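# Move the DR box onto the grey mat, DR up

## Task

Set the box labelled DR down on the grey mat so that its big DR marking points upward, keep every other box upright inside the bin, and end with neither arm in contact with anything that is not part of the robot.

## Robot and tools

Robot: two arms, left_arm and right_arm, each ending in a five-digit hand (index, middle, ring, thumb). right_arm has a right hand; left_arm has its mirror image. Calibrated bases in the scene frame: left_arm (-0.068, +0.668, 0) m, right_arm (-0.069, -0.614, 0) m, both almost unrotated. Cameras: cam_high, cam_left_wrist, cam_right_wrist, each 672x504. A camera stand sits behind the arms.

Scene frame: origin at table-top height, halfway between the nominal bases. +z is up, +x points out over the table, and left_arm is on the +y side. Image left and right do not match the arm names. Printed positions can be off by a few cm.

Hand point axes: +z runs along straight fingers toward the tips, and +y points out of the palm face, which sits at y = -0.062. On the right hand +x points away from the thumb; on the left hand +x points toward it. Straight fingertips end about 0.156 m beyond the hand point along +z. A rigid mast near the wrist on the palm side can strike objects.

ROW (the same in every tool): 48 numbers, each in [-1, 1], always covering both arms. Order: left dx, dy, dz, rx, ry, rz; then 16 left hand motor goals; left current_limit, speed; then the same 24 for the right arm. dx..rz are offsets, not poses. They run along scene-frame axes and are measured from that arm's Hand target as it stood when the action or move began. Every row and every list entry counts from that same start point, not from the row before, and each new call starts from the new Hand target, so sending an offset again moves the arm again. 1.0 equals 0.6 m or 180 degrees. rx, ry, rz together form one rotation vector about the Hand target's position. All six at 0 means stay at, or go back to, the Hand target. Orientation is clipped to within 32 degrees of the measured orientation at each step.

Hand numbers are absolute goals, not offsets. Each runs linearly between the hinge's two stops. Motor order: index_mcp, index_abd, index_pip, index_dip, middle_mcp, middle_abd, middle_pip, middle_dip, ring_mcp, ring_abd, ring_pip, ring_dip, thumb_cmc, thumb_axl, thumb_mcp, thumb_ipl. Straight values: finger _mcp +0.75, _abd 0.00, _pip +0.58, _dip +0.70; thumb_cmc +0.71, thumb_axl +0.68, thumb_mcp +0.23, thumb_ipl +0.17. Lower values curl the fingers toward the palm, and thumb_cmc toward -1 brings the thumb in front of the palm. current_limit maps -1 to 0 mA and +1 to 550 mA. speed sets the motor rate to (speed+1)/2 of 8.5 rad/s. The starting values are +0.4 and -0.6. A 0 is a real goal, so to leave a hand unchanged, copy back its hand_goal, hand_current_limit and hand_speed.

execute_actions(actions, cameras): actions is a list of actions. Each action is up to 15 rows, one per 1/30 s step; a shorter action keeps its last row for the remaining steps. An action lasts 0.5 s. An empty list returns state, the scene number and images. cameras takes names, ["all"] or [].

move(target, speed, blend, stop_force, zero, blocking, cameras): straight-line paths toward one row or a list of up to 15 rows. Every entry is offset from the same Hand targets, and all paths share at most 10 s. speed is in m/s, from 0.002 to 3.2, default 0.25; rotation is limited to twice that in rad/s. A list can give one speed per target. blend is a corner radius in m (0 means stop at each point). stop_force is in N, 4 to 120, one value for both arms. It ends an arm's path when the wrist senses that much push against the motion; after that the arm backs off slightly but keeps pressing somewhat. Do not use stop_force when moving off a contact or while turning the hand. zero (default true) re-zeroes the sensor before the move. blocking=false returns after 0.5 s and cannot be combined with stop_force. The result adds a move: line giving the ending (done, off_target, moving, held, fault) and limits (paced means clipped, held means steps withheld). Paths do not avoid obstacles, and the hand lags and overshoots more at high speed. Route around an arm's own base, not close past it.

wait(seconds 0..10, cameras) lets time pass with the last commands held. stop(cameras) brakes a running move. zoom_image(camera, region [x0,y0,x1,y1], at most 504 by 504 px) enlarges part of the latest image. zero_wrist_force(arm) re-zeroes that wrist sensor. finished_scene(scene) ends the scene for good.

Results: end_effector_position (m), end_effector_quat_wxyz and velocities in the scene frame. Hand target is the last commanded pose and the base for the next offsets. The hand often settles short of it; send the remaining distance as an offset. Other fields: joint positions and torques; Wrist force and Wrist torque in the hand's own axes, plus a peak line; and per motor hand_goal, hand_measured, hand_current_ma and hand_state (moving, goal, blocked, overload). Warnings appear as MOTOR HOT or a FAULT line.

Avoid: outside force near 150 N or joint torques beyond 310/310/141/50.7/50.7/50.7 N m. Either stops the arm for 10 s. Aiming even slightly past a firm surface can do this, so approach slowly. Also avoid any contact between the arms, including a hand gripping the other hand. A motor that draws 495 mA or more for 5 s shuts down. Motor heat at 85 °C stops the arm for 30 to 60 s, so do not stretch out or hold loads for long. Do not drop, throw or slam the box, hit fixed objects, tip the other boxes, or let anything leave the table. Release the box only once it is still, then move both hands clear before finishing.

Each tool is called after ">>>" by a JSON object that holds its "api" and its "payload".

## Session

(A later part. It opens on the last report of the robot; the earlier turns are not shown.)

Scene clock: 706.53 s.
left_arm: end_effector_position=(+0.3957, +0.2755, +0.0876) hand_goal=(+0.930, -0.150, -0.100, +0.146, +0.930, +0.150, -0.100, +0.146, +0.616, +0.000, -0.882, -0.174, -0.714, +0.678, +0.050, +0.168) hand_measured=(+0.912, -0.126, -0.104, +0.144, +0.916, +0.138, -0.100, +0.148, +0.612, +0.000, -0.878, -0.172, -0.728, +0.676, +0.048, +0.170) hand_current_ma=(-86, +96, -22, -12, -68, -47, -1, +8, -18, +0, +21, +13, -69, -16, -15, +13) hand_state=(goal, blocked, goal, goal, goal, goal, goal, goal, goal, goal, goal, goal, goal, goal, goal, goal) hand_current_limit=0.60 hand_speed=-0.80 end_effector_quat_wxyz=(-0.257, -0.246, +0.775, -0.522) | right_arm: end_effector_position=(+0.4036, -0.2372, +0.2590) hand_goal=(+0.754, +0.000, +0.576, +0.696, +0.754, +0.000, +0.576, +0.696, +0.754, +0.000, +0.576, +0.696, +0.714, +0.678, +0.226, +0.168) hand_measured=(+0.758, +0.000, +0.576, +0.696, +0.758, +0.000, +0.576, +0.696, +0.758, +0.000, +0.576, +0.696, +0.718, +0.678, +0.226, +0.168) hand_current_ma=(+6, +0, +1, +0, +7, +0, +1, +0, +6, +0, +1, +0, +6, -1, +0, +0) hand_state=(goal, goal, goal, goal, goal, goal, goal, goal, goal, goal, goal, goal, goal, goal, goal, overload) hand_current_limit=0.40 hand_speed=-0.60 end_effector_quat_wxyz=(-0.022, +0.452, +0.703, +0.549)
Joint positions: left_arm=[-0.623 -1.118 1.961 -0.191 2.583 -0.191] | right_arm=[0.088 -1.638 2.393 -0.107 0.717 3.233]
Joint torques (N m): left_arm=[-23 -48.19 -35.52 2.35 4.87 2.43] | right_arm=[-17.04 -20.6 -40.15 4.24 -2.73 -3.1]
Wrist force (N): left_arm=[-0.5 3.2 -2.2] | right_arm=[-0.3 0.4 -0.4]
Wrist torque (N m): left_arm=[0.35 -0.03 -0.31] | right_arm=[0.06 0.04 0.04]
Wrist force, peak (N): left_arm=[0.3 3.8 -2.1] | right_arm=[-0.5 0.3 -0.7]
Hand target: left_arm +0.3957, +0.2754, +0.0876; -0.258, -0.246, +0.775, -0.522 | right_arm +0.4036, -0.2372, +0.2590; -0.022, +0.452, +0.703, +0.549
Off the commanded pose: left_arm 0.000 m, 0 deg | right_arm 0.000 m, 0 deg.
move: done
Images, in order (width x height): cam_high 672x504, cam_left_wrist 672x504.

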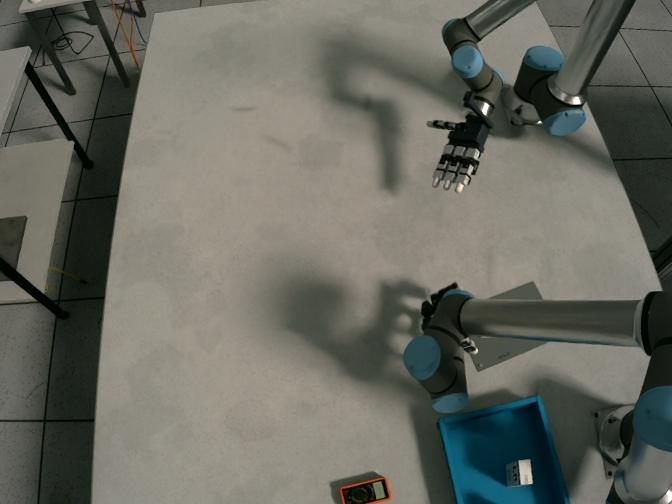

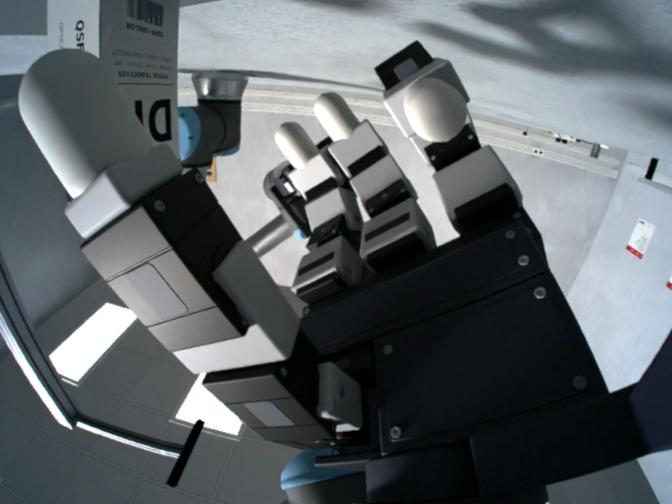

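>>> {"api": "move", "payload": {"target": [[-0.05,0.0,0.0,0,0,0,0.93,-0.12,-0.1,0.146,0.92,0.12,-0.1,0.146,0.616,0,-0.883,-0.174,-0.7,0.677,0.05,0.168,0.6,-0.8,0,0,0,0,0,0,0.754,0,0.576,0.696,0.754,0,0.576,0.696,0.754,0,0.576,0.696,0.714,0.678,0.226,0.168,0.4,-0.6]], "speed": 0.1, "cameras": ["cam_high","cam_left_wrist"]}}

>>> {"api": "zoom_image", "payload": {"camera": "cam_high", "region": [420, 270, 570, 382]}}

>>> {"api": "zoom_image", "payload": {"camera": "cam_left_wrist", "region": [30, 0, 330, 225]}}

Scene clock: 734.63 s.
left_arm: end_effector_position=(+0.3658, +0.2754, +0.0876) hand_goal=(+0.930, -0.120, -0.100, +0.146, +0.920, +0.120, -0.100, +0.146, +0.616, +0.000, -0.882, -0.174, -0.700, +0.678, +0.050, +0.168) hand_measured=(+0.912, -0.124, -0.104, +0.144, +0.916, +0.120, -0.100, +0.148, +0.612, +0.000, -0.878, -0.172, -0.714, +0.676, +0.048, +0.170) hand_current_ma=(-86, -13, -21, -12, -24, +1, -1, +8, -18, +0, +21, +13, -70, -16, -15, +13) hand_state=(goal, goal, goal, goal, goal, goal, goal, goal, goal, goal, goal, goal, goal, goal, goal, goal) hand_current_limit=0.60 hand_speed=-0.80 end_effector_quat_wxyz=(-0.258, -0.246, +0.775, -0.522) | right_arm: end_effector_position=(+0.4036, -0.2372, +0.2590) hand_goal=(+0.754, +0.000, +0.576, +0.696, +0.754, +0.000, +0.576, +0.696, +0.754, +0.000, +0.576, +0.696, +0.714, +0.678, +0.226, +0.168) hand_measured=(+0.758, +0.000, +0.576, +0.696, +0.758, +0.000, +0.576, +0.696, +0.758, +0.000, +0.576, +0.696, +0.718, +0.678, +0.226, +0.168) hand_current_ma=(+6, +0, +1, +0, +7, +0, +1, +0, +6, +0, +1, +0, +6, -1, +0, +0) hand_state=(goal, goal, goal, goal, goal, goal, goal, goal, goal, goal, goal, goal, goal, goal, goal, overload) hand_current_limit=0.40 hand_speed=-0.60 end_effector_quat_wxyz=(-0.022, +0.452, +0.703, +0.549)
Joint positions: left_arm=[-0.655 -1.159 2.024 -0.242 2.558 -0.225] | right_arm=[0.088 -1.638 2.393 -0.107 0.717 3.233]
Joint torques (N m): left_arm=[-22.19 -71.08 -22.28 -1.27 -3.23 -2.45] | right_arm=[-15.8 -20.65 -40.48 4.29 -2.78 -2.82]
Wrist force (N): left_arm=[-0.2 3.4 -1.7] | right_arm=[0.0 0.3 -0.3]
Wrist torque (N m): left_arm=[0.39 -0.02 -0.15] | right_arm=[0.05 -0.01 0.06]
Wrist force, peak (N): left_arm=[0.6 4.1 -1.8] | right_arm=[-0.3 0.2 -0.8]
Hand target: left_arm +0.3657, +0.2754, +0.0876; -0.258, -0.246, +0.775, -0.522 | right_arm +0.4036, -0.2372, +0.2590; -0.022, +0.452, +0.703, +0.549
Off the commanded pose: left_arm 0.000 m, 0 deg | right_arm 0.000 m, 0 deg.
move: done
Images, in order (width x height): cam_high 672x504, cam_left_wrist 672x504.

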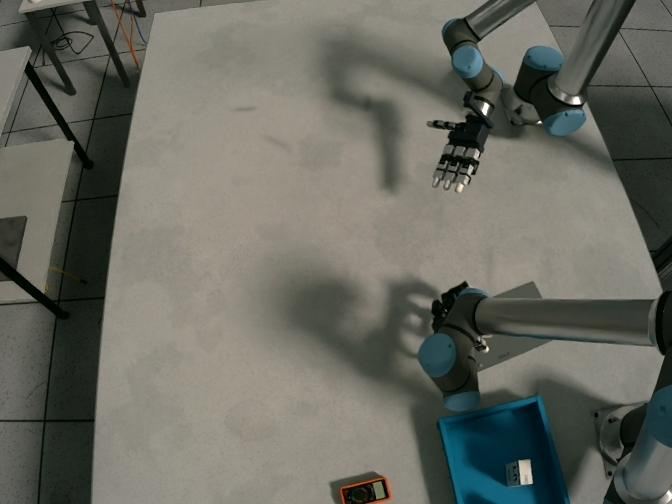

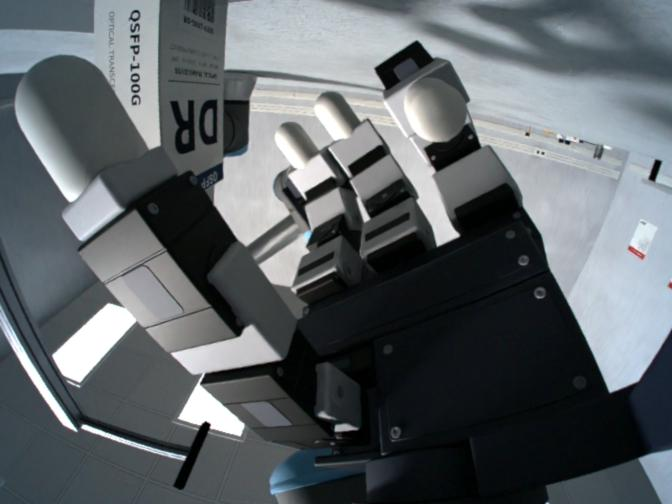

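Scaled by 3.360 from the camera's 672x504 image, which has a finer 960x720 frame.

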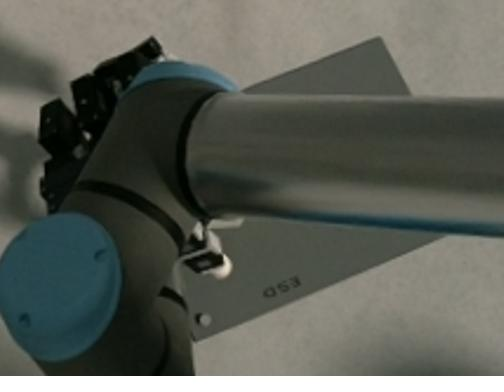

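Scaled by 1.680 from the camera's 672x504 image, which has a finer 960x720 frame.

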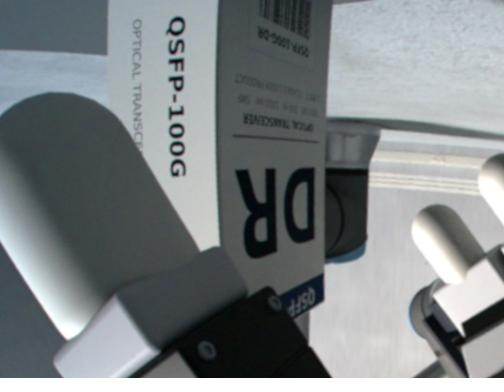

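>>> {"api": "move", "payload": {"target": [[-0.03,-0.004,-0.008,0,0,-0.03,0.93,-0.14,-0.1,0.146,0.92,0.14,-0.1,0.146,0.616,0,-0.883,-0.174,-0.7,0.677,0.05,0.168,0.6,-0.8,0,0,0,0,0,0,0.754,0,0.576,0.696,0.754,0,0.576,0.696,0.754,0,0.576,0.696,0.714,0.678,0.226,0.168,0.4,-0.6],[-0.068,-0.004,-0.008,0,0,-0.03,0.93,-0.14,-0.1,0.146,0.92,0.14,-0.1,0.146,0.616,0,-0.883,-0.174,-0.7,0.677,0.05,0.168,0.6,-0.8,0,0,0,0,0,0,0.754,0,0.576,0.696,0.754,0,0.576,0.696,0.754,0,0.576,0.696,0.714,0.678,0.226,0.168,0.4,-0.6]], "speed": 0.04, "stop_force": 4, "cameras": ["cam_high","cam_left_wrist"]}}

>>> {"api": "zoom_image", "payload": {"camera": "cam_high", "region": [420, 270, 570, 382]}}

Scene clock: 775.97 s.
left_arm: end_effector_position=(+0.3249, +0.2730, +0.0828) hand_goal=(+0.930, -0.140, -0.100, +0.146, +0.920, +0.140, -0.100, +0.146, +0.616, +0.000, -0.882, -0.174, -0.700, +0.678, +0.050, +0.168) hand_measured=(+0.914, -0.134, -0.104, +0.144, +0.916, +0.128, -0.100, +0.148, +0.612, +0.000, -0.878, -0.172, -0.714, +0.676, +0.048, +0.170) hand_current_ma=(-85, +23, -21, -12, -24, -49, -1, +8, -18, +0, +21, +13, -70, -16, -15, +12) hand_state=(goal, goal, goal, goal, goal, goal, goal, goal, goal, goal, goal, goal, goal, goal, goal, goal) hand_current_limit=0.60 hand_speed=-0.80 end_effector_quat_wxyz=(-0.282, -0.209, +0.785, -0.510) | right_arm: end_effector_position=(+0.4036, -0.2372, +0.2590) hand_goal=(+0.754, +0.000, +0.576, +0.696, +0.754, +0.000, +0.576, +0.696, +0.754, +0.000, +0.576, +0.696, +0.714, +0.678, +0.226, +0.168) hand_measured=(+0.758, +0.000, +0.576, +0.696, +0.758, +0.000, +0.576, +0.696, +0.758, +0.000, +0.576, +0.696, +0.718, +0.678, +0.226, +0.168) hand_current_ma=(+6, +0, +1, +0, +7, +0, +1, +0, +6, +0, +1, +0, +6, -1, +0, +0) hand_state=(goal, goal, goal, goal, goal, goal, goal, goal, goal, goal, goal, goal, goal, goal, goal, overload) hand_current_limit=0.40 hand_speed=-0.60 end_effector_quat_wxyz=(-0.022, +0.452, +0.703, +0.549)
Joint positions: left_arm=[-0.7 -1.162 2.052 -0.219 2.597 -0.17] | right_arm=[0.088 -1.638 2.393 -0.107 0.717 3.233]
Joint torques (N m): left_arm=[-24.02 -64.95 -18.82 -0.83 -2.52 -2.21] | right_arm=[-16.52 -20.43 -40.84 4.24 -2.61 -2.88]
Wrist force (N): left_arm=[-0.3 3.2 -1.8] | right_arm=[-0.2 0.3 -0.6]
Wrist torque (N m): left_arm=[0.35 -0.03 -0.15] | right_arm=[0.06 0.03 0.05]
Wrist force, peak (N): left_arm=[-0.8 4.0 -2.0] | right_arm=[-0.4 0.1 -0.9]
Hand target: left_arm +0.3249, +0.2730, +0.0828; -0.282, -0.209, +0.785, -0.510 | right_arm +0.4036, -0.2372, +0.2590; -0.022, +0.452, +0.703, +0.549
Off the commanded pose: left_arm 0.000 m, 0 deg | right_arm 0.000 m, 0 deg.
move: done
Images, in order (width x height): cam_high 672x504, cam_left_wrist 672x504.

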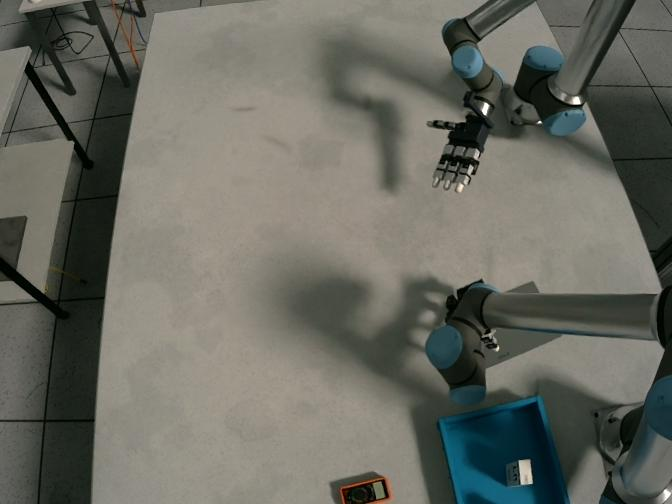

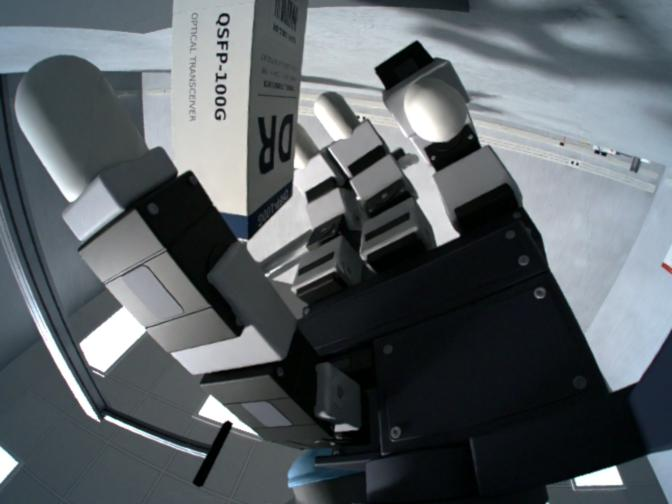

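Scaled by 3.360 from the camera's 672x504 image, which has a finer 960x720 frame.

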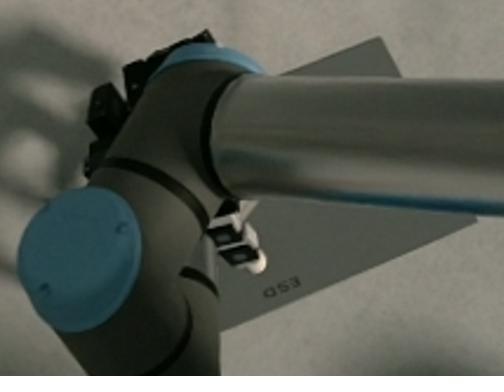

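>>> {"api": "move", "payload": {"target": [[-0.0065,0,0,0,0,0,0.72,-0.14,-0.26,0.13,0.72,0.14,-0.26,0.13,0.616,0,-0.883,-0.174,-0.71,0.677,-0.14,0.168,0.5,-0.85,0,0,0,0,0,0,0.754,0,0.576,0.696,0.754,0,0.576,0.696,0.754,0,0.576,0.696,0.714,0.678,0.226,0.168,0.4,-0.6]], "speed": 0.05, "cameras": ["cam_left_wrist"]}}

>>> {"api": "zoom_image", "payload": {"camera": "cam_left_wrist", "region": [150, 0, 450, 225]}}

Scene clock: 795.83 s.
left_arm: end_effector_position=(+0.3211, +0.2730, +0.0828) hand_goal=(+0.720, -0.140, -0.260, +0.130, +0.720, +0.140, -0.260, +0.130, +0.616, +0.000, -0.882, -0.174, -0.710, +0.678, -0.140, +0.168) hand_measured=(+0.716, -0.138, -0.258, +0.132, +0.732, +0.132, -0.256, +0.132, +0.612, +0.000, -0.878, -0.172, -0.714, +0.676, -0.136, +0.170) hand_current_ma=(-17, +4, +13, +13, +61, -34, +16, +12, -18, +0, +21, +13, -23, -16, +22, +12) hand_state=(goal, goal, goal, goal, goal, goal, goal, goal, goal, goal, goal, goal, goal, goal, goal, goal) hand_current_limit=0.50 hand_speed=-0.85 end_effector_quat_wxyz=(-0.282, -0.209, +0.785, -0.510) | right_arm: end_effector_position=(+0.4036, -0.2372, +0.2590) hand_goal=(+0.754, +0.000, +0.576, +0.696, +0.754, +0.000, +0.576, +0.696, +0.754, +0.000, +0.576, +0.696, +0.714, +0.678, +0.226, +0.168) hand_measured=(+0.758, +0.000, +0.576, +0.696, +0.758, +0.000, +0.576, +0.696, +0.758, +0.000, +0.576, +0.696, +0.718, +0.678, +0.226, +0.168) hand_current_ma=(+6, +0, +1, +0, +7, +0, +1, +0, +6, +0, +1, +0, +6, -1, +0, +0) hand_state=(goal, goal, goal, goal, goal, goal, goal, goal, goal, goal, goal, goal, goal, goal, goal, overload) hand_current_limit=0.40 hand_speed=-0.60 end_effector_quat_wxyz=(-0.022, +0.452, +0.703, +0.549)
Joint positions: left_arm=[-0.704 -1.168 2.06 -0.227 2.594 -0.175] | right_arm=[0.088 -1.638 2.393 -0.107 0.717 3.233]
Joint torques (N m): left_arm=[-21.21 -64.25 -16.41 -0.8 -2 -2.73] | right_arm=[-16.65 -20.44 -39.89 4.04 -2.41 -2.97]
Wrist force (N): left_arm=[-0.6 2.7 -1.2] | right_arm=[-0.3 0.1 -0.5]
Wrist torque (N m): left_arm=[0.36 0.02 -0.16] | right_arm=[0.04 0.03 0.04]
Wrist force, peak (N): left_arm=[-0.6 3.6 -1.6] | right_arm=[-0.3 0.2 -0.8]
Hand target: left_arm +0.3210, +0.2730, +0.0828; -0.282, -0.209, +0.785, -0.510 | right_arm +0.4036, -0.2372, +0.2590; -0.022, +0.452, +0.703, +0.549
Off the commanded pose: left_arm 0.000 m, 0 deg | right_arm 0.000 m, 0 deg.
move: done
Images, in order (width x height): cam_left_wrist 672x504.

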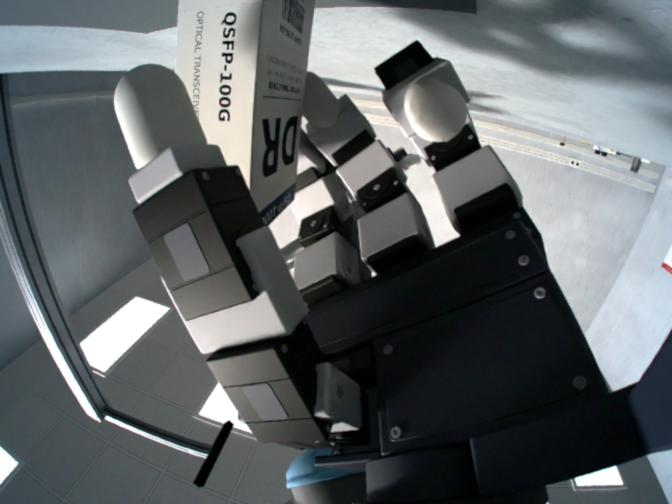

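Scaled by 1.680 from the camera's 672x504 image, which has a finer 960x720 frame.

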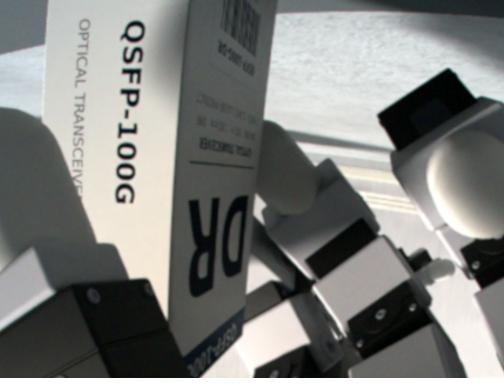

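>>> {"api": "move", "payload": {"target": [[0,0,0,0,0,0,0.84,-0.14,-0.2,0.14,0.84,0.14,-0.2,0.14,0.616,0,-0.883,-0.174,-0.71,0.677,-0.1,0.168,0.5,-0.8,0,0,0,0,0,0,0.754,0,0.576,0.696,0.754,0,0.576,0.696,0.754,0,0.576,0.696,0.714,0.678,0.226,0.168,0.4,-0.6],[-0.015,0,0,0,0,0,0.84,-0.14,-0.2,0.14,0.84,0.14,-0.2,0.14,0.616,0,-0.883,-0.174,-0.71,0.677,-0.1,0.168,0.5,-0.8,0,0,0,0,0,0,0.754,0,0.576,0.696,0.754,0,0.576,0.696,0.754,0,0.576,0.696,0.714,0.678,0.226,0.168,0.4,-0.6],[-0.015,0,0,0,0,0,0.73,-0.14,-0.255,0.13,0.73,0.14,-0.255,0.13,0.616,0,-0.883,-0.174,-0.71,0.677,-0.18,0.168,0.5,-0.85,0,0,0,0,0,0,0.754,0,0.576,0.696,0.754,0,0.576,0.696,0.754,0,0.576,0.696,0.714,0.678,0.226,0.168,0.4,-0.6]], "speed": 0.05, "cameras": ["cam_left_wrist"]}}

>>> {"api": "zoom_image", "payload": {"camera": "cam_left_wrist", "region": [150, 0, 450, 225]}}

Scene clock: 812.37 s.
left_arm: end_effector_position=(+0.3120, +0.2730, +0.0828) hand_goal=(+0.730, -0.140, -0.254, +0.130, +0.730, +0.140, -0.254, +0.130, +0.616, +0.000, -0.882, -0.174, -0.710, +0.678, -0.180, +0.168) hand_measured=(+0.726, -0.138, -0.252, +0.132, +0.730, +0.132, -0.252, +0.132, +0.612, +0.000, -0.878, -0.172, -0.714, +0.676, -0.176, +0.170) hand_current_ma=(-17, +4, +12, +14, +3, -34, +9, +12, -18, +0, +21, +13, -23, -16, +25, +12) hand_state=(goal, goal, goal, goal, goal, goal, goal, goal, goal, goal, goal, goal, goal, goal, goal, goal) hand_current_limit=0.50 hand_speed=-0.85 end_effector_quat_wxyz=(-0.282, -0.209, +0.785, -0.510) | right_arm: end_effector_position=(+0.4036, -0.2372, +0.2590) hand_goal=(+0.754, +0.000, +0.576, +0.696, +0.754, +0.000, +0.576, +0.696, +0.754, +0.000, +0.576, +0.696, +0.714, +0.678, +0.226, +0.168) hand_measured=(+0.758, +0.000, +0.576, +0.696, +0.758, +0.000, +0.576, +0.696, +0.758, +0.000, +0.576, +0.696, +0.718, +0.678, +0.226, +0.168) hand_current_ma=(+6, +0, +1, +0, +7, +0, +1, +0, +6, +0, +1, +0, +6, -1, +0, +0) hand_state=(goal, goal, goal, goal, goal, goal, goal, goal, goal, goal, goal, goal, goal, goal, goal, overload) hand_current_limit=0.40 hand_speed=-0.60 end_effector_quat_wxyz=(-0.022, +0.452, +0.703, +0.549)
Joint positions: left_arm=[-0.716 -1.181 2.079 -0.244 2.585 -0.188] | right_arm=[0.088 -1.638 2.393 -0.107 0.717 3.233]
Joint torques (N m): left_arm=[-21.85 -64.42 -19.33 -0.86 -2.42 -2.09] | right_arm=[-17.22 -20.03 -40.78 4.23 -2.57 -2.75]
Wrist force (N): left_arm=[-0.2 3.0 -1.4] | right_arm=[-0.2 0.3 -0.5]
Wrist torque (N m): left_arm=[0.38 -0.03 -0.14] | right_arm=[0.07 0.02 0.05]
Wrist force, peak (N): left_arm=[-0.3 3.6 -1.9] | right_arm=[-0.3 0.3 -0.8]
Hand target: left_arm +0.3120, +0.2730, +0.0828; -0.282, -0.209, +0.785, -0.510 | right_arm +0.4036, -0.2372, +0.2590; -0.022, +0.452, +0.703, +0.549
Off the commanded pose: left_arm 0.000 m, 0 deg | right_arm 0.000 m, 0 deg.
move: done
Images, in order (width x height): cam_left_wrist 672x504.

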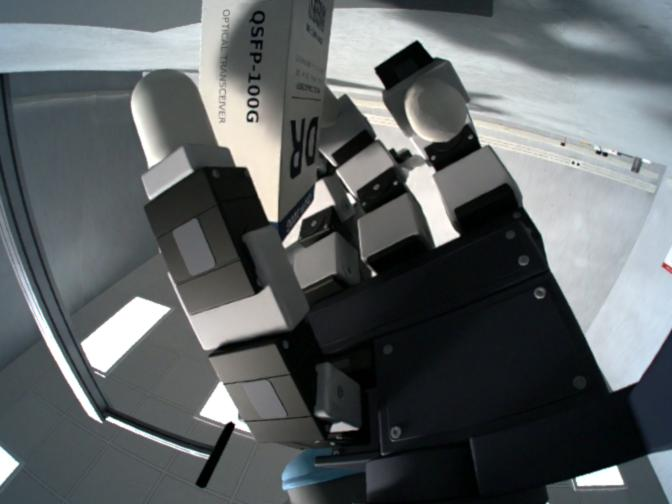

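Scaled by 1.680 from the camera's 672x504 image, which has a finer 960x720 frame.

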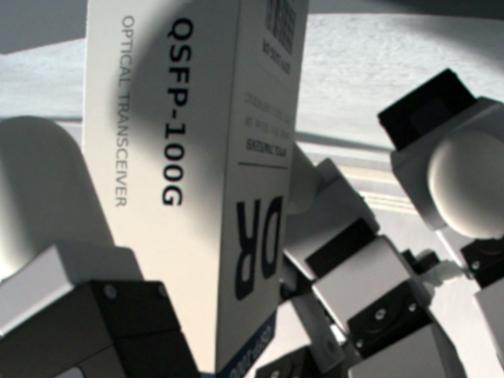

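>>> {"api": "move", "payload": {"target": [[0,0,0,0,0,0,0.73,-0.14,-0.255,0.13,0.73,0.14,-0.255,0.13,0.616,0,-0.883,-0.174,-0.85,0.677,-0.18,0.168,0.5,-0.85,0,0,0,0,0,0,0.754,0,0.576,0.696,0.754,0,0.576,0.696,0.754,0,0.576,0.696,0.714,0.678,0.226,0.168,0.4,-0.6]], "speed": 0.05, "cameras": ["cam_left_wrist"]}}

Scene clock: 828.30 s.
left_arm: end_effector_position=(+0.3120, +0.2730, +0.0828) hand_goal=(+0.730, -0.140, -0.254, +0.130, +0.730, +0.140, -0.254, +0.130, +0.616, +0.000, -0.882, -0.174, -0.850, +0.678, -0.180, +0.168) hand_measured=(+0.726, -0.138, -0.252, +0.132, +0.730, +0.132, -0.252, +0.132, +0.612, +0.000, -0.878, -0.172, -0.852, +0.676, -0.176, +0.170) hand_current_ma=(-17, +4, +12, +14, +3, -34, +9, +12, -18, +0, +21, +13, -5, -16, +25, +12) hand_state=(goal, goal, goal, goal, goal, goal, goal, goal, goal, goal, goal, goal, goal, goal, goal, goal) hand_current_limit=0.50 hand_speed=-0.85 end_effector_quat_wxyz=(-0.282, -0.209, +0.785, -0.510) | right_arm: end_effector_position=(+0.4036, -0.2372, +0.2590) hand_goal=(+0.754, +0.000, +0.576, +0.696, +0.754, +0.000, +0.576, +0.696, +0.754, +0.000, +0.576, +0.696, +0.714, +0.678, +0.226, +0.168) hand_measured=(+0.758, +0.000, +0.576, +0.696, +0.758, +0.000, +0.576, +0.696, +0.758, +0.000, +0.576, +0.696, +0.718, +0.678, +0.226, +0.168) hand_current_ma=(+6, +0, +1, +0, +7, +0, +1, +0, +6, +0, +1, +0, +6, -1, +0, +0) hand_state=(goal, goal, goal, goal, goal, goal, goal, goal, goal, goal, goal, goal, goal, goal, goal, overload) hand_current_limit=0.40 hand_speed=-0.60 end_effector_quat_wxyz=(-0.022, +0.452, +0.703, +0.549)
Joint positions: left_arm=[-0.716 -1.181 2.079 -0.244 2.585 -0.188] | right_arm=[0.088 -1.638 2.393 -0.107 0.717 3.233]
Joint torques (N m): left_arm=[-21.37 -62.99 -18.5 -0.3 -2.44 -2.14] | right_arm=[-17.15 -23.31 -40.72 4.16 -2.56 -2.99]
Wrist force (N): left_arm=[-0.3 3.3 -1.3] | right_arm=[-0.5 0.3 -0.5]
Wrist torque (N m): left_arm=[0.40 -0.01 -0.17] | right_arm=[0.07 0.06 0.03]
Wrist force, peak (N): left_arm=[0.0 3.4 -1.5] | right_arm=[-0.6 0.2 -0.6]
Hand target: left_arm +0.3120, +0.2730, +0.0828; -0.282, -0.209, +0.785, -0.510 | right_arm +0.4036, -0.2372, +0.2590; -0.022, +0.452, +0.703, +0.549
Off the commanded pose: left_arm 0.000 m, 0 deg | right_arm 0.000 m, 0 deg.
move: done
Images, in order (width x height): cam_left_wrist 672x504.

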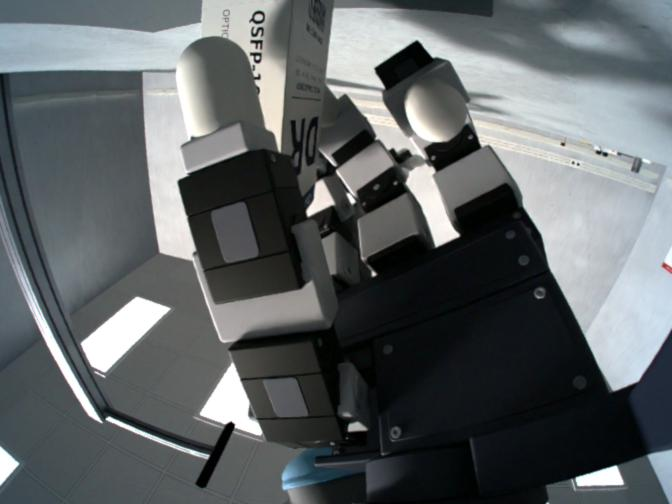

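>>> {"api": "move", "payload": {"target": [[0,0,0,0,0,0,0.66,-0.14,-0.27,0.12,0.66,0.14,-0.27,0.12,0.616,0,-0.883,-0.174,-0.87,0.677,-0.25,0.168,0.4,-0.9,0,0,0,0,0,0,0.754,0,0.576,0.696,0.754,0,0.576,0.696,0.754,0,0.576,0.696,0.714,0.678,0.226,0.168,0.4,-0.6]], "speed": 0.05, "cameras": ["cam_left_wrist"]}}

Scene clock: 834.40 s.
left_arm: end_effector_position=(+0.3120, +0.2730, +0.0828) hand_goal=(+0.660, -0.140, -0.270, +0.120, +0.660, +0.140, -0.270, +0.120, +0.616, +0.000, -0.882, -0.174, -0.870, +0.678, -0.250, +0.168) hand_measured=(+0.656, -0.138, -0.266, +0.124, +0.708, +0.134, -0.254, +0.128, +0.612, +0.000, -0.878, -0.172, -0.870, +0.676, -0.214, +0.174) hand_current_ma=(-15, +4, +14, +15, +244, -22, +80, +40, -18, +0, +21, +13, -3, -16, +229, +36) hand_state=(goal, goal, goal, goal, blocked, goal, goal, goal, goal, goal, goal, goal, goal, goal, blocked, goal) hand_current_limit=0.40 hand_speed=-0.90 end_effector_quat_wxyz=(-0.282, -0.209, +0.785, -0.510) | right_arm: end_effector_position=(+0.4036, -0.2372, +0.2590) hand_goal=(+0.754, +0.000, +0.576, +0.696, +0.754, +0.000, +0.576, +0.696, +0.754, +0.000, +0.576, +0.696, +0.714, +0.678, +0.226, +0.168) hand_measured=(+0.758, +0.000, +0.576, +0.696, +0.758, +0.000, +0.576, +0.696, +0.758, +0.000, +0.576, +0.696, +0.718, +0.678, +0.226, +0.168) hand_current_ma=(+6, +0, +1, +0, +7, +0, +1, +0, +6, +0, +1, +0, +6, -1, +0, +0) hand_state=(goal, goal, goal, goal, goal, goal, goal, goal, goal, goal, goal, goal, goal, goal, goal, overload) hand_current_limit=0.40 hand_speed=-0.60 end_effector_quat_wxyz=(-0.022, +0.452, +0.703, +0.549)
Joint positions: left_arm=[-0.716 -1.181 2.079 -0.244 2.585 -0.188] | right_arm=[0.088 -1.638 2.393 -0.107 0.717 3.233]
Joint torques (N m): left_arm=[-20.74 -62.67 -18.31 0.24 -2.45 -2.18] | right_arm=[-17.35 -21.94 -40.47 4.24 -2.33 -2.93]
Wrist force (N): left_arm=[0.0 2.4 -1.1] | right_arm=[-0.3 0.0 -0.3]
Wrist torque (N m): left_arm=[0.40 -0.01 -0.13] | right_arm=[0.01 0.04 0.04]
Wrist force, peak (N): left_arm=[-0.9 3.3 -1.6] | right_arm=[-0.4 0.2 -0.8]
Hand target: left_arm +0.3120, +0.2730, +0.0828; -0.282, -0.209, +0.785, -0.510 | right_arm +0.4036, -0.2372, +0.2590; -0.022, +0.452, +0.703, +0.549
Off the commanded pose: left_arm 0.000 m, 0 deg | right_arm 0.000 m, 0 deg.
move: done
Images, in order (width x height): cam_left_wrist 672x504.

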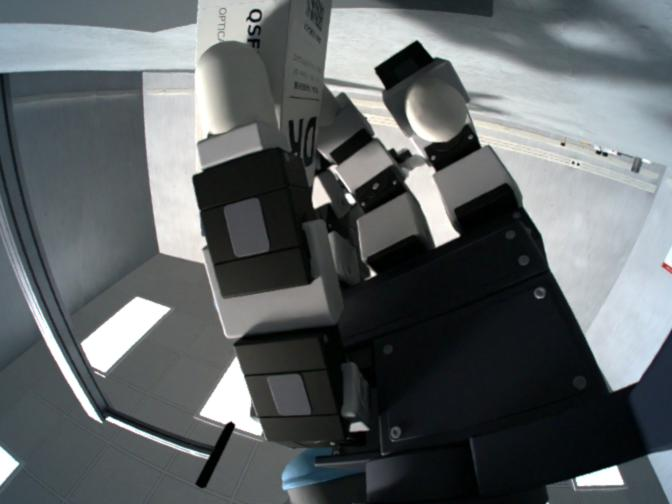

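>>> {"api": "move", "payload": {"target": [[0,0,0,0,0,0,0.8,-0.05,-0.2,0.14,0.92,0.05,-0.1,0.14,0.616,0,-0.883,-0.174,-0.82,0.677,-0.1,0.168,0.5,-0.85,0,0,0,0,0,0,0.754,0,0.576,0.696,0.754,0,0.576,0.696,0.754,0,0.576,0.696,0.714,0.678,0.226,0.168,0.4,-0.6],[0.025,0,-0.014,0,0,0,0.8,-0.05,-0.2,0.14,0.92,0.05,-0.1,0.14,0.616,0,-0.883,-0.174,-0.82,0.677,-0.1,0.168,0.5,-0.85,0,0,0,0,0,0,0.754,0,0.576,0.696,0.754,0,0.576,0.696,0.754,0,0.576,0.696,0.714,0.678,0.226,0.168,0.4,-0.6],[0.025,0,-0.014,0,0,0,0.74,-0.0,-0.25,0.13,0.92,0.05,-0.1,0.14,0.616,0,-0.883,-0.174,-0.8,0.677,-0.18,0.168,0.5,-0.85,0,0,0,0,0,0,0.754,0,0.576,0.696,0.754,0,0.576,0.696,0.754,0,0.576,0.696,0.714,0.678,0.226,0.168,0.4,-0.6]], "speed": 0.05, "cameras": ["cam_left_wrist"]}}

>>> {"api": "zoom_image", "payload": {"camera": "cam_left_wrist", "region": [150, 0, 450, 225]}}

Scene clock: 858.50 s.
left_arm: end_effector_position=(+0.3270, +0.2730, +0.0744) hand_goal=(+0.740, +0.000, -0.250, +0.130, +0.920, +0.050, -0.100, +0.140, +0.616, +0.000, -0.882, -0.174, -0.800, +0.678, -0.180, +0.168) hand_measured=(+0.736, -0.008, -0.248, +0.132, +0.904, +0.050, -0.104, +0.138, +0.612, +0.000, -0.878, -0.172, -0.812, +0.676, -0.176, +0.170) hand_current_ma=(-17, -30, +12, +13, -75, +3, -19, -7, -18, +0, +21, +13, -59, -16, +27, +15) hand_state=(goal, goal, goal, goal, goal, goal, goal, goal, goal, goal, goal, goal, goal, goal, goal, goal) hand_current_limit=0.50 hand_speed=-0.85 end_effector_quat_wxyz=(-0.282, -0.209, +0.785, -0.510) | right_arm: end_effector_position=(+0.4036, -0.2372, +0.2590) hand_goal=(+0.754, +0.000, +0.576, +0.696, +0.754, +0.000, +0.576, +0.696, +0.754, +0.000, +0.576, +0.696, +0.714, +0.678, +0.226, +0.168) hand_measured=(+0.758, +0.000, +0.576, +0.696, +0.758, +0.000, +0.576, +0.696, +0.758, +0.000, +0.576, +0.696, +0.718, +0.678, +0.226, +0.168) hand_current_ma=(+6, +0, +1, +0, +7, +0, +1, +0, +6, +0, +1, +0, +6, -1, +0, +0) hand_state=(goal, goal, goal, goal, goal, goal, goal, goal, goal, goal, goal, goal, goal, goal, goal, overload) hand_current_limit=0.40 hand_speed=-0.60 end_effector_quat_wxyz=(-0.022, +0.452, +0.703, +0.549)
Joint positions: left_arm=[-0.697 -1.147 2.05 -0.23 2.599 -0.167] | right_arm=[0.088 -1.638 2.393 -0.107 0.717 3.233]
Joint torques (N m): left_arm=[22.84 -44.37 -34.04 3.31 4.76 1.82] | right_arm=[-14.44 -21.93 -41.2 4.24 -2.6 -3.11]
Wrist force (N): left_arm=[-0.5 3.1 -1.4] | right_arm=[-0.3 0.2 -0.5]
Wrist torque (N m): left_arm=[0.31 0.01 -0.28] | right_arm=[0.05 0.04 0.03]
Wrist force, peak (N): left_arm=[-0.4 3.6 -2.1] | right_arm=[-0.5 0.2 -0.8]
Hand target: left_arm +0.3270, +0.2730, +0.0744; -0.282, -0.209, +0.785, -0.510 | right_arm +0.4036, -0.2372, +0.2590; -0.022, +0.452, +0.703, +0.549
Off the commanded pose: left_arm 0.000 m, 0 deg | right_arm 0.000 m, 0 deg.
move: done
Images, in order (width x height): cam_left_wrist 672x504.

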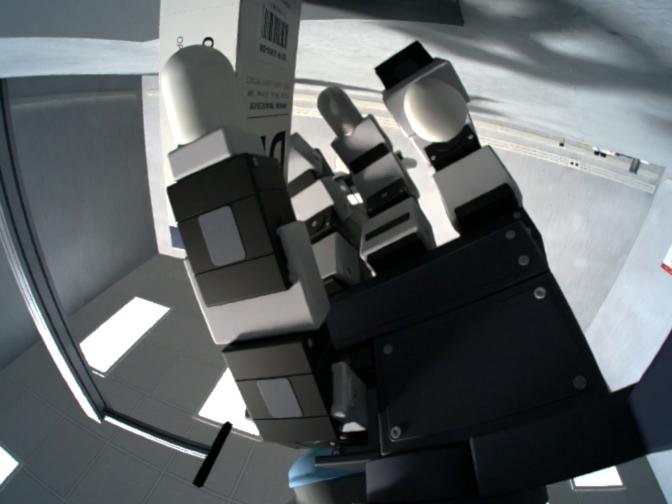

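Scaled by 1.680 from the camera's 672x504 image, which has a finer 960x720 frame.

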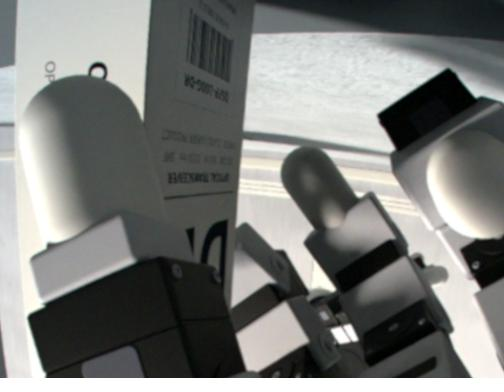

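>>> {"api": "move", "payload": {"target": [[0,0,0,0,0,0,0.66,0,-0.27,0.12,0.92,0.05,-0.1,0.14,0.616,0,-0.883,-0.174,-0.8,0.677,-0.25,0.168,0.4,-0.9,0,0,0,0,0,0,0.754,0,0.576,0.696,0.754,0,0.576,0.696,0.754,0,0.576,0.696,0.714,0.678,0.226,0.168,0.4,-0.6]], "speed": 0.05, "cameras": ["cam_left_wrist"]}}

>>> {"api": "zoom_image", "payload": {"camera": "cam_left_wrist", "region": [150, 0, 450, 225]}}

Scene clock: 865.27 s.
left_arm: end_effector_position=(+0.3270, +0.2730, +0.0744) hand_goal=(+0.660, +0.000, -0.270, +0.120, +0.920, +0.050, -0.100, +0.140, +0.616, +0.000, -0.882, -0.174, -0.800, +0.678, -0.250, +0.168) hand_measured=(+0.690, -0.002, -0.260, +0.124, +0.904, +0.050, -0.104, +0.138, +0.612, +0.000, -0.878, -0.172, -0.812, +0.676, -0.218, +0.172) hand_current_ma=(+152, -9, +50, +17, -75, +3, -19, -7, -18, +0, +21, +13, -59, -16, +204, +30) hand_state=(blocked, goal, goal, goal, goal, goal, goal, goal, goal, goal, goal, goal, goal, goal, blocked, goal) hand_current_limit=0.40 hand_speed=-0.90 end_effector_quat_wxyz=(-0.282, -0.209, +0.785, -0.510) | right_arm: end_effector_position=(+0.4036, -0.2372, +0.2590) hand_goal=(+0.754, +0.000, +0.576, +0.696, +0.754, +0.000, +0.576, +0.696, +0.754, +0.000, +0.576, +0.696, +0.714, +0.678, +0.226, +0.168) hand_measured=(+0.758, +0.000, +0.576, +0.696, +0.758, +0.000, +0.576, +0.696, +0.758, +0.000, +0.576, +0.696, +0.718, +0.678, +0.226, +0.168) hand_current_ma=(+6, +0, +1, +0, +7, +0, +1, +0, +6, +0, +1, +0, +6, -1, +0, +0) hand_state=(goal, goal, goal, goal, goal, goal, goal, goal, goal, goal, goal, goal, goal, goal, goal, overload) hand_current_limit=0.40 hand_speed=-0.60 end_effector_quat_wxyz=(-0.022, +0.452, +0.703, +0.549)
Joint positions: left_arm=[-0.697 -1.147 2.05 -0.23 2.599 -0.167] | right_arm=[0.088 -1.638 2.393 -0.107 0.717 3.233]
Joint torques (N m): left_arm=[23.52 -46.64 -33.27 3.32 4.57 1.84] | right_arm=[-16.13 -20.52 -40.44 4.04 -2.33 -2.88]
Wrist force (N): left_arm=[0.0 3.0 -1.6] | right_arm=[-0.5 0.1 -0.6]
Wrist torque (N m): left_arm=[0.34 -0.03 -0.28] | right_arm=[0.03 0.06 0.01]
Wrist force, peak (N): left_arm=[-0.5 3.4 -2.2] | right_arm=[-0.5 0.4 -0.6]
Hand target: left_arm +0.3270, +0.2730, +0.0744; -0.282, -0.209, +0.785, -0.510 | right_arm +0.4036, -0.2372, +0.2590; -0.022, +0.452, +0.703, +0.549
Off the commanded pose: left_arm 0.000 m, 0 deg | right_arm 0.000 m, 0 deg.
move: done
Images, in order (width x height): cam_left_wrist 672x504.

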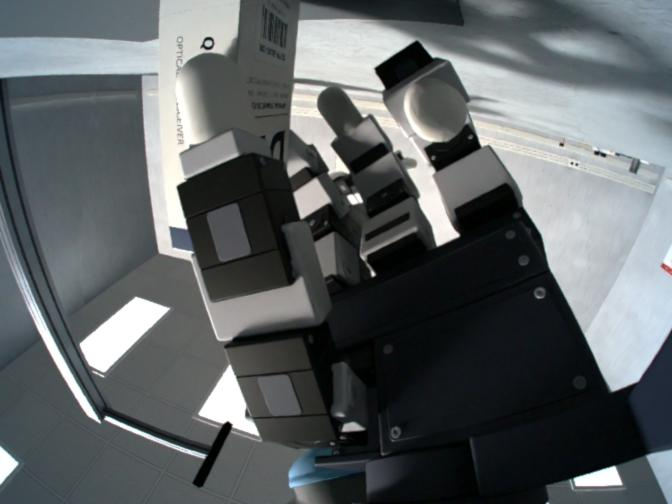

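Scaled by 1.680 from the camera's 672x504 image, which has a finer 960x720 frame.

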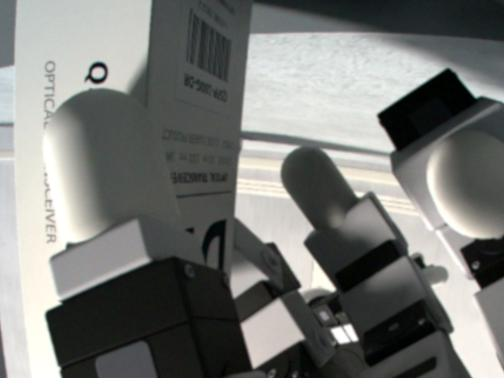

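>>> {"api": "move", "payload": {"target": [[0,0,0,0,0,0,0.625,0,-0.28,0.12,0.92,0.05,-0.1,0.14,0.616,0,-0.883,-0.174,-0.8,0.677,-0.285,0.163,0.6,-0.94,0,0,0,0,0,0,0.754,0,0.576,0.696,0.754,0,0.576,0.696,0.754,0,0.576,0.696,0.714,0.678,0.226,0.168,0.4,-0.6]], "speed": 0.05, "cameras": ["cam_left_wrist"]}}

Scene clock: 869.80 s.
left_arm: end_effector_position=(+0.3270, +0.2730, +0.0744) hand_goal=(+0.626, +0.000, -0.280, +0.120, +0.920, +0.050, -0.100, +0.140, +0.616, +0.000, -0.882, -0.174, -0.800, +0.678, -0.284, +0.164) hand_measured=(+0.684, +0.000, -0.260, +0.126, +0.904, +0.050, -0.104, +0.138, +0.612, +0.000, -0.878, -0.172, -0.812, +0.674, -0.222, +0.176) hand_current_ma=(+301, +2, +98, +31, -75, +3, -19, -7, -18, +0, +21, +13, -59, -22, +393, +75) hand_state=(blocked, goal, blocked, goal, goal, goal, goal, goal, goal, goal, goal, goal, goal, goal, blocked, goal) hand_current_limit=0.60 hand_speed=-0.94 end_effector_quat_wxyz=(-0.282, -0.209, +0.785, -0.510) | right_arm: end_effector_position=(+0.4036, -0.2372, +0.2590) hand_goal=(+0.754, +0.000, +0.576, +0.696, +0.754, +0.000, +0.576, +0.696, +0.754, +0.000, +0.576, +0.696, +0.714, +0.678, +0.226, +0.168) hand_measured=(+0.758, +0.000, +0.576, +0.696, +0.758, +0.000, +0.576, +0.696, +0.758, +0.000, +0.576, +0.696, +0.718, +0.678, +0.226, +0.168) hand_current_ma=(+6, +0, +1, +0, +7, +0, +1, +0, +6, +0, +1, +0, +6, -1, +0, +0) hand_state=(goal, goal, goal, goal, goal, goal, goal, goal, goal, goal, goal, goal, goal, goal, goal, overload) hand_current_limit=0.40 hand_speed=-0.60 end_effector_quat_wxyz=(-0.022, +0.452, +0.703, +0.549)
Joint positions: left_arm=[-0.697 -1.147 2.05 -0.23 2.599 -0.167] | right_arm=[0.088 -1.638 2.393 -0.107 0.717 3.233]
Joint torques (N m): left_arm=[22.94 -47.79 -26.83 3.06 4.25 1.9] | right_arm=[-16.33 -21.15 -40.5 4.26 -2.39 -3.01]
Wrist force (N): left_arm=[0.2 2.9 -1.8] | right_arm=[0.1 0.0 -0.5]
Wrist torque (N m): left_arm=[0.36 0.01 -0.31] | right_arm=[0.02 -0.01 0.06]
Wrist force, peak (N): left_arm=[-0.6 3.6 -1.8] | right_arm=[-0.5 0.4 -0.7]
Hand target: left_arm +0.3270, +0.2730, +0.0744; -0.282, -0.209, +0.785, -0.510 | right_arm +0.4036, -0.2372, +0.2590; -0.022, +0.452, +0.703, +0.549
Off the commanded pose: left_arm 0.000 m, 0 deg | right_arm 0.000 m, 0 deg.
move: done
Images, in order (width x height): cam_left_wrist 672x504.

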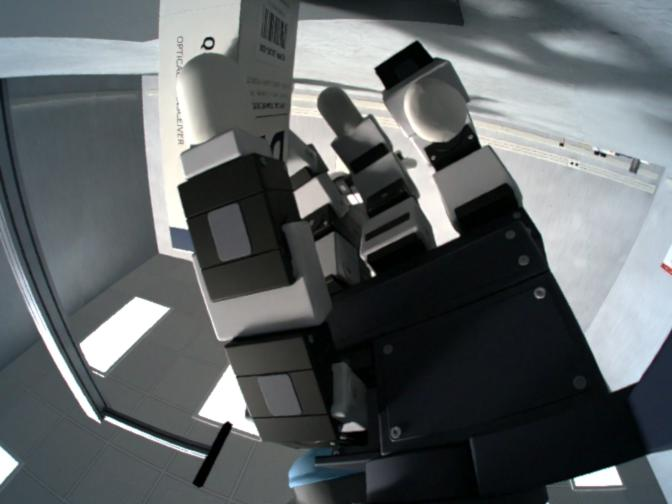

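>>> {"api": "move", "payload": {"target": [[0,0,0.18,0,0,0,0.61,0,-0.285,0.12,0.92,0.05,-0.1,0.14,0.616,0,-0.883,-0.174,-0.8,0.677,-0.29,0.163,0.6,-0.94,0,0,0,0,0,0,0.754,0,0.576,0.696,0.754,0,0.576,0.696,0.754,0,0.576,0.696,0.714,0.678,0.226,0.168,0.4,-0.6]], "speed": 0.1, "cameras": ["cam_high","cam_left_wrist"]}}

Scene clock: 882.13 s.
left_arm: end_effector_position=(+0.3270, +0.2730, +0.1823) hand_goal=(+0.610, +0.000, -0.284, +0.120, +0.920, +0.050, -0.100, +0.140, +0.616, +0.000, -0.882, -0.174, -0.800, +0.678, -0.290, +0.164) hand_measured=(+0.648, +0.000, -0.260, +0.130, +0.906, +0.050, -0.104, +0.138, +0.612, +0.000, -0.878, -0.172, -0.820, +0.668, -0.236, +0.178) hand_current_ma=(+195, +2, +118, +45, -73, +2, -19, -7, -18, +0, +21, +13, -101, -53, +346, +86) hand_state=(blocked, goal, blocked, goal, goal, goal, goal, goal, goal, goal, goal, goal, blocked, goal, blocked, goal) hand_current_limit=0.60 hand_speed=-0.94 end_effector_quat_wxyz=(-0.282, -0.209, +0.785, -0.510) | right_arm: end_effector_position=(+0.4036, -0.2372, +0.2590) hand_goal=(+0.754, +0.000, +0.576, +0.696, +0.754, +0.000, +0.576, +0.696, +0.754, +0.000, +0.576, +0.696, +0.714, +0.678, +0.226, +0.168) hand_measured=(+0.758, +0.000, +0.576, +0.696, +0.758, +0.000, +0.576, +0.696, +0.758, +0.000, +0.576, +0.696, +0.718, +0.678, +0.226, +0.168) hand_current_ma=(+6, +0, +1, +0, +7, +0, +1, +0, +6, +0, +1, +0, +6, -1, +0, +0) hand_state=(goal, goal, goal, goal, goal, goal, goal, goal, goal, goal, goal, goal, goal, goal, goal, overload) hand_current_limit=0.40 hand_speed=-0.60 end_effector_quat_wxyz=(-0.022, +0.452, +0.703, +0.549)
Joint positions: left_arm=[-0.697 -1.289 1.994 -0.033 2.599 -0.167] | right_arm=[0.088 -1.638 2.393 -0.107 0.717 3.233]
Joint torques (N m): left_arm=[20.63 -62.84 -41.18 3.59 3.22 2.15] | right_arm=[-15.13 -21.61 -39.83 3.93 -2.76 -2.66]
Wrist force (N): left_arm=[-0.5 3.5 -1.4] | right_arm=[-0.4 0.2 -0.5]
Wrist torque (N m): left_arm=[0.27 -0.09 -0.25] | right_arm=[0.05 0.05 0.03]
Wrist force, peak (N): left_arm=[-1.6 4.9 -1.0] | right_arm=[-0.6 0.5 -0.7]
Hand target: left_arm +0.3270, +0.2730, +0.1824; -0.282, -0.209, +0.785, -0.510 | right_arm +0.4036, -0.2372, +0.2590; -0.022, +0.452, +0.703, +0.549
Off the commanded pose: left_arm 0.000 m, 0 deg | right_arm 0.000 m, 0 deg.
move: done
Images, in order (width x height): cam_high 672x504, cam_left_wrist 672x504.

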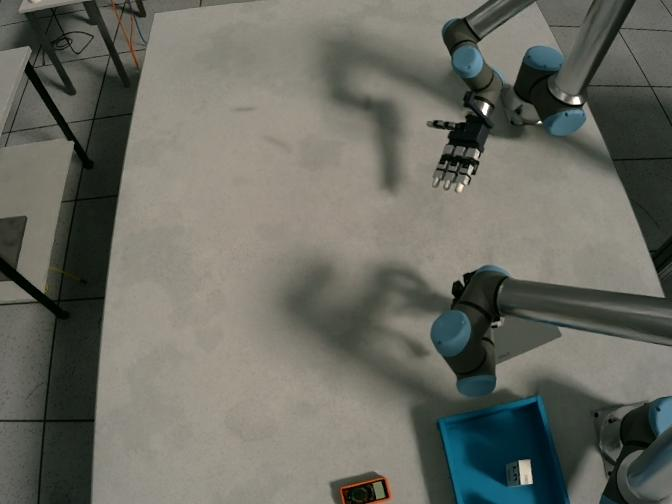

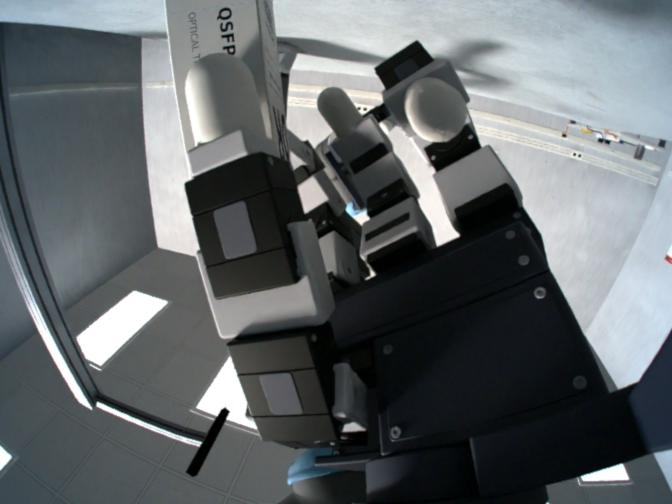

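>>> {"api": "zoom_image", "payload": {"camera": "cam_left_wrist", "region": [140, 0, 340, 150]}}

Scaled by 2.520 from the camera's 672x504 image, which has a finer 960x720 frame.

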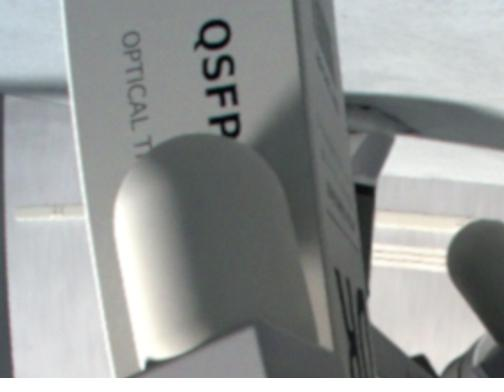

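>>> {"api": "move", "payload": {"target": [[-0.07,0.005,0.02,-0.15,-0.49,0,0.61,0,-0.285,0.12,0.92,0.05,-0.1,0.14,0.616,0,-0.883,-0.174,-0.8,0.677,-0.29,0.163,0.6,-0.94,0,0,0,0,0,0,0.754,0,0.576,0.696,0.754,0,0.576,0.696,0.754,0,0.576,0.696,0.714,0.678,0.226,0.168,0.4,-0.6]], "speed": 0.2, "cameras": ["cam_high","cam_left_wrist"]}}

>>> {"api": "zoom_image", "payload": {"camera": "cam_high", "region": [430, 270, 570, 375]}}

Scene clock: 915.77 s.
left_arm: end_effector_position=(+0.2850, +0.2760, +0.1944) hand_goal=(+0.610, +0.000, -0.284, +0.120, +0.920, +0.050, -0.100, +0.140, +0.616, +0.000, -0.882, -0.174, -0.800, +0.678, -0.290, +0.164) hand_measured=(+0.642, +0.008, -0.260, +0.130, +0.906, +0.050, -0.104, +0.138, +0.612, +0.000, -0.878, -0.172, -0.806, +0.674, -0.236, +0.180) hand_current_ma=(+160, +29, +118, +45, -71, +2, -19, -7, -18, +0, +18, +13, -25, -18, +346, +101) hand_state=(blocked, goal, blocked, goal, goal, goal, goal, goal, goal, goal, goal, goal, goal, goal, blocked, goal) hand_current_limit=0.60 hand_speed=-0.94 end_effector_quat_wxyz=(+0.302, +0.266, +0.631, -0.663) | right_arm: end_effector_position=(+0.4036, -0.2372, +0.2590) hand_goal=(+0.754, +0.000, +0.576, +0.696, +0.754, +0.000, +0.576, +0.696, +0.754, +0.000, +0.576, +0.696, +0.714, +0.678, +0.226, +0.168) hand_measured=(+0.758, +0.000, +0.576, +0.696, +0.758, +0.000, +0.576, +0.696, +0.758, +0.000, +0.576, +0.696, +0.718, +0.678, +0.226, +0.168) hand_current_ma=(+6, +0, +1, +0, +7, +0, +1, +0, +6, +0, +1, +0, +6, -1, +0, +0) hand_state=(goal, goal, goal, goal, goal, goal, goal, goal, goal, goal, goal, goal, goal, goal, goal, overload) hand_current_limit=0.40 hand_speed=-0.60 end_effector_quat_wxyz=(-0.022, +0.452, +0.703, +0.549)
Joint positions: left_arm=[-1.011 -1.781 2.573 -0.865 2.113 0.788] | right_arm=[0.088 -1.638 2.393 -0.107 0.717 3.233]
Joint torques (N m): left_arm=[-21.92 -16.77 -27.52 -4.5 -3.53 1.6] | right_arm=[-16.37 -20.02 -40.66 3.98 -2.02 -2.36]
Wrist force (N): left_arm=[6.3 2.9 -2.8] | right_arm=[-0.6 0.2 -0.5]
Wrist torque (N m): left_arm=[0.19 -0.19 0.14] | right_arm=[0.05 0.07 0.02]
Wrist force, peak (N): left_arm=[6.2 3.9 -2.6] | right_arm=[-0.5 0.2 -0.8]
Hand target: left_arm +0.2850, +0.2760, +0.1944; +0.302, +0.266, +0.631, -0.663 | right_arm +0.4036, -0.2372, +0.2590; -0.022, +0.452, +0.703, +0.549
Off the commanded pose: left_arm 0.000 m, 0 deg | right_arm 0.000 m, 0 deg.
move: done
Images, in order (width x height): cam_high 672x504, cam_left_wrist 672x504.

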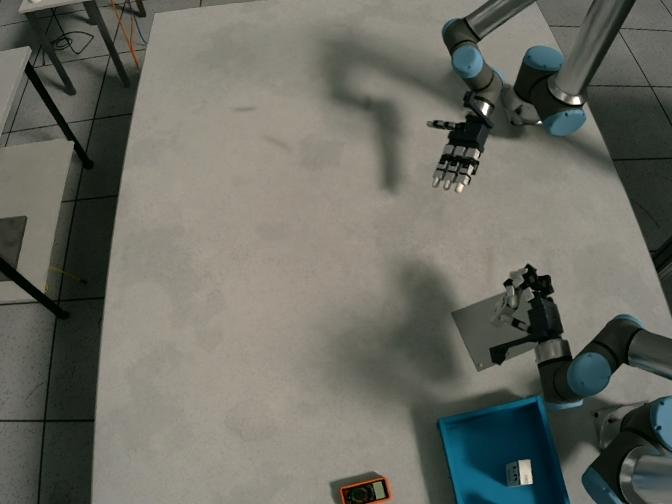

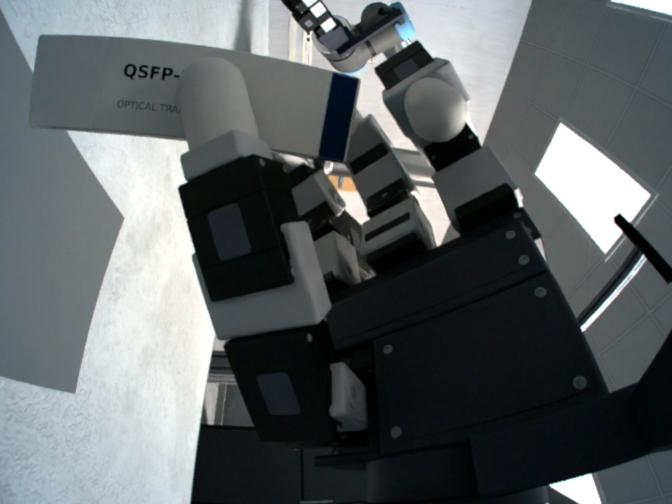

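Scaled by 3.600 from the camera's 672x504 image, which has a finer 960x720 frame.

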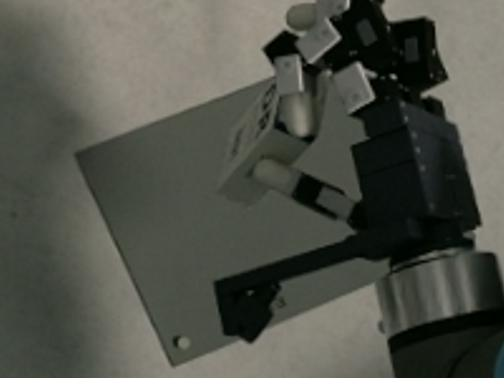

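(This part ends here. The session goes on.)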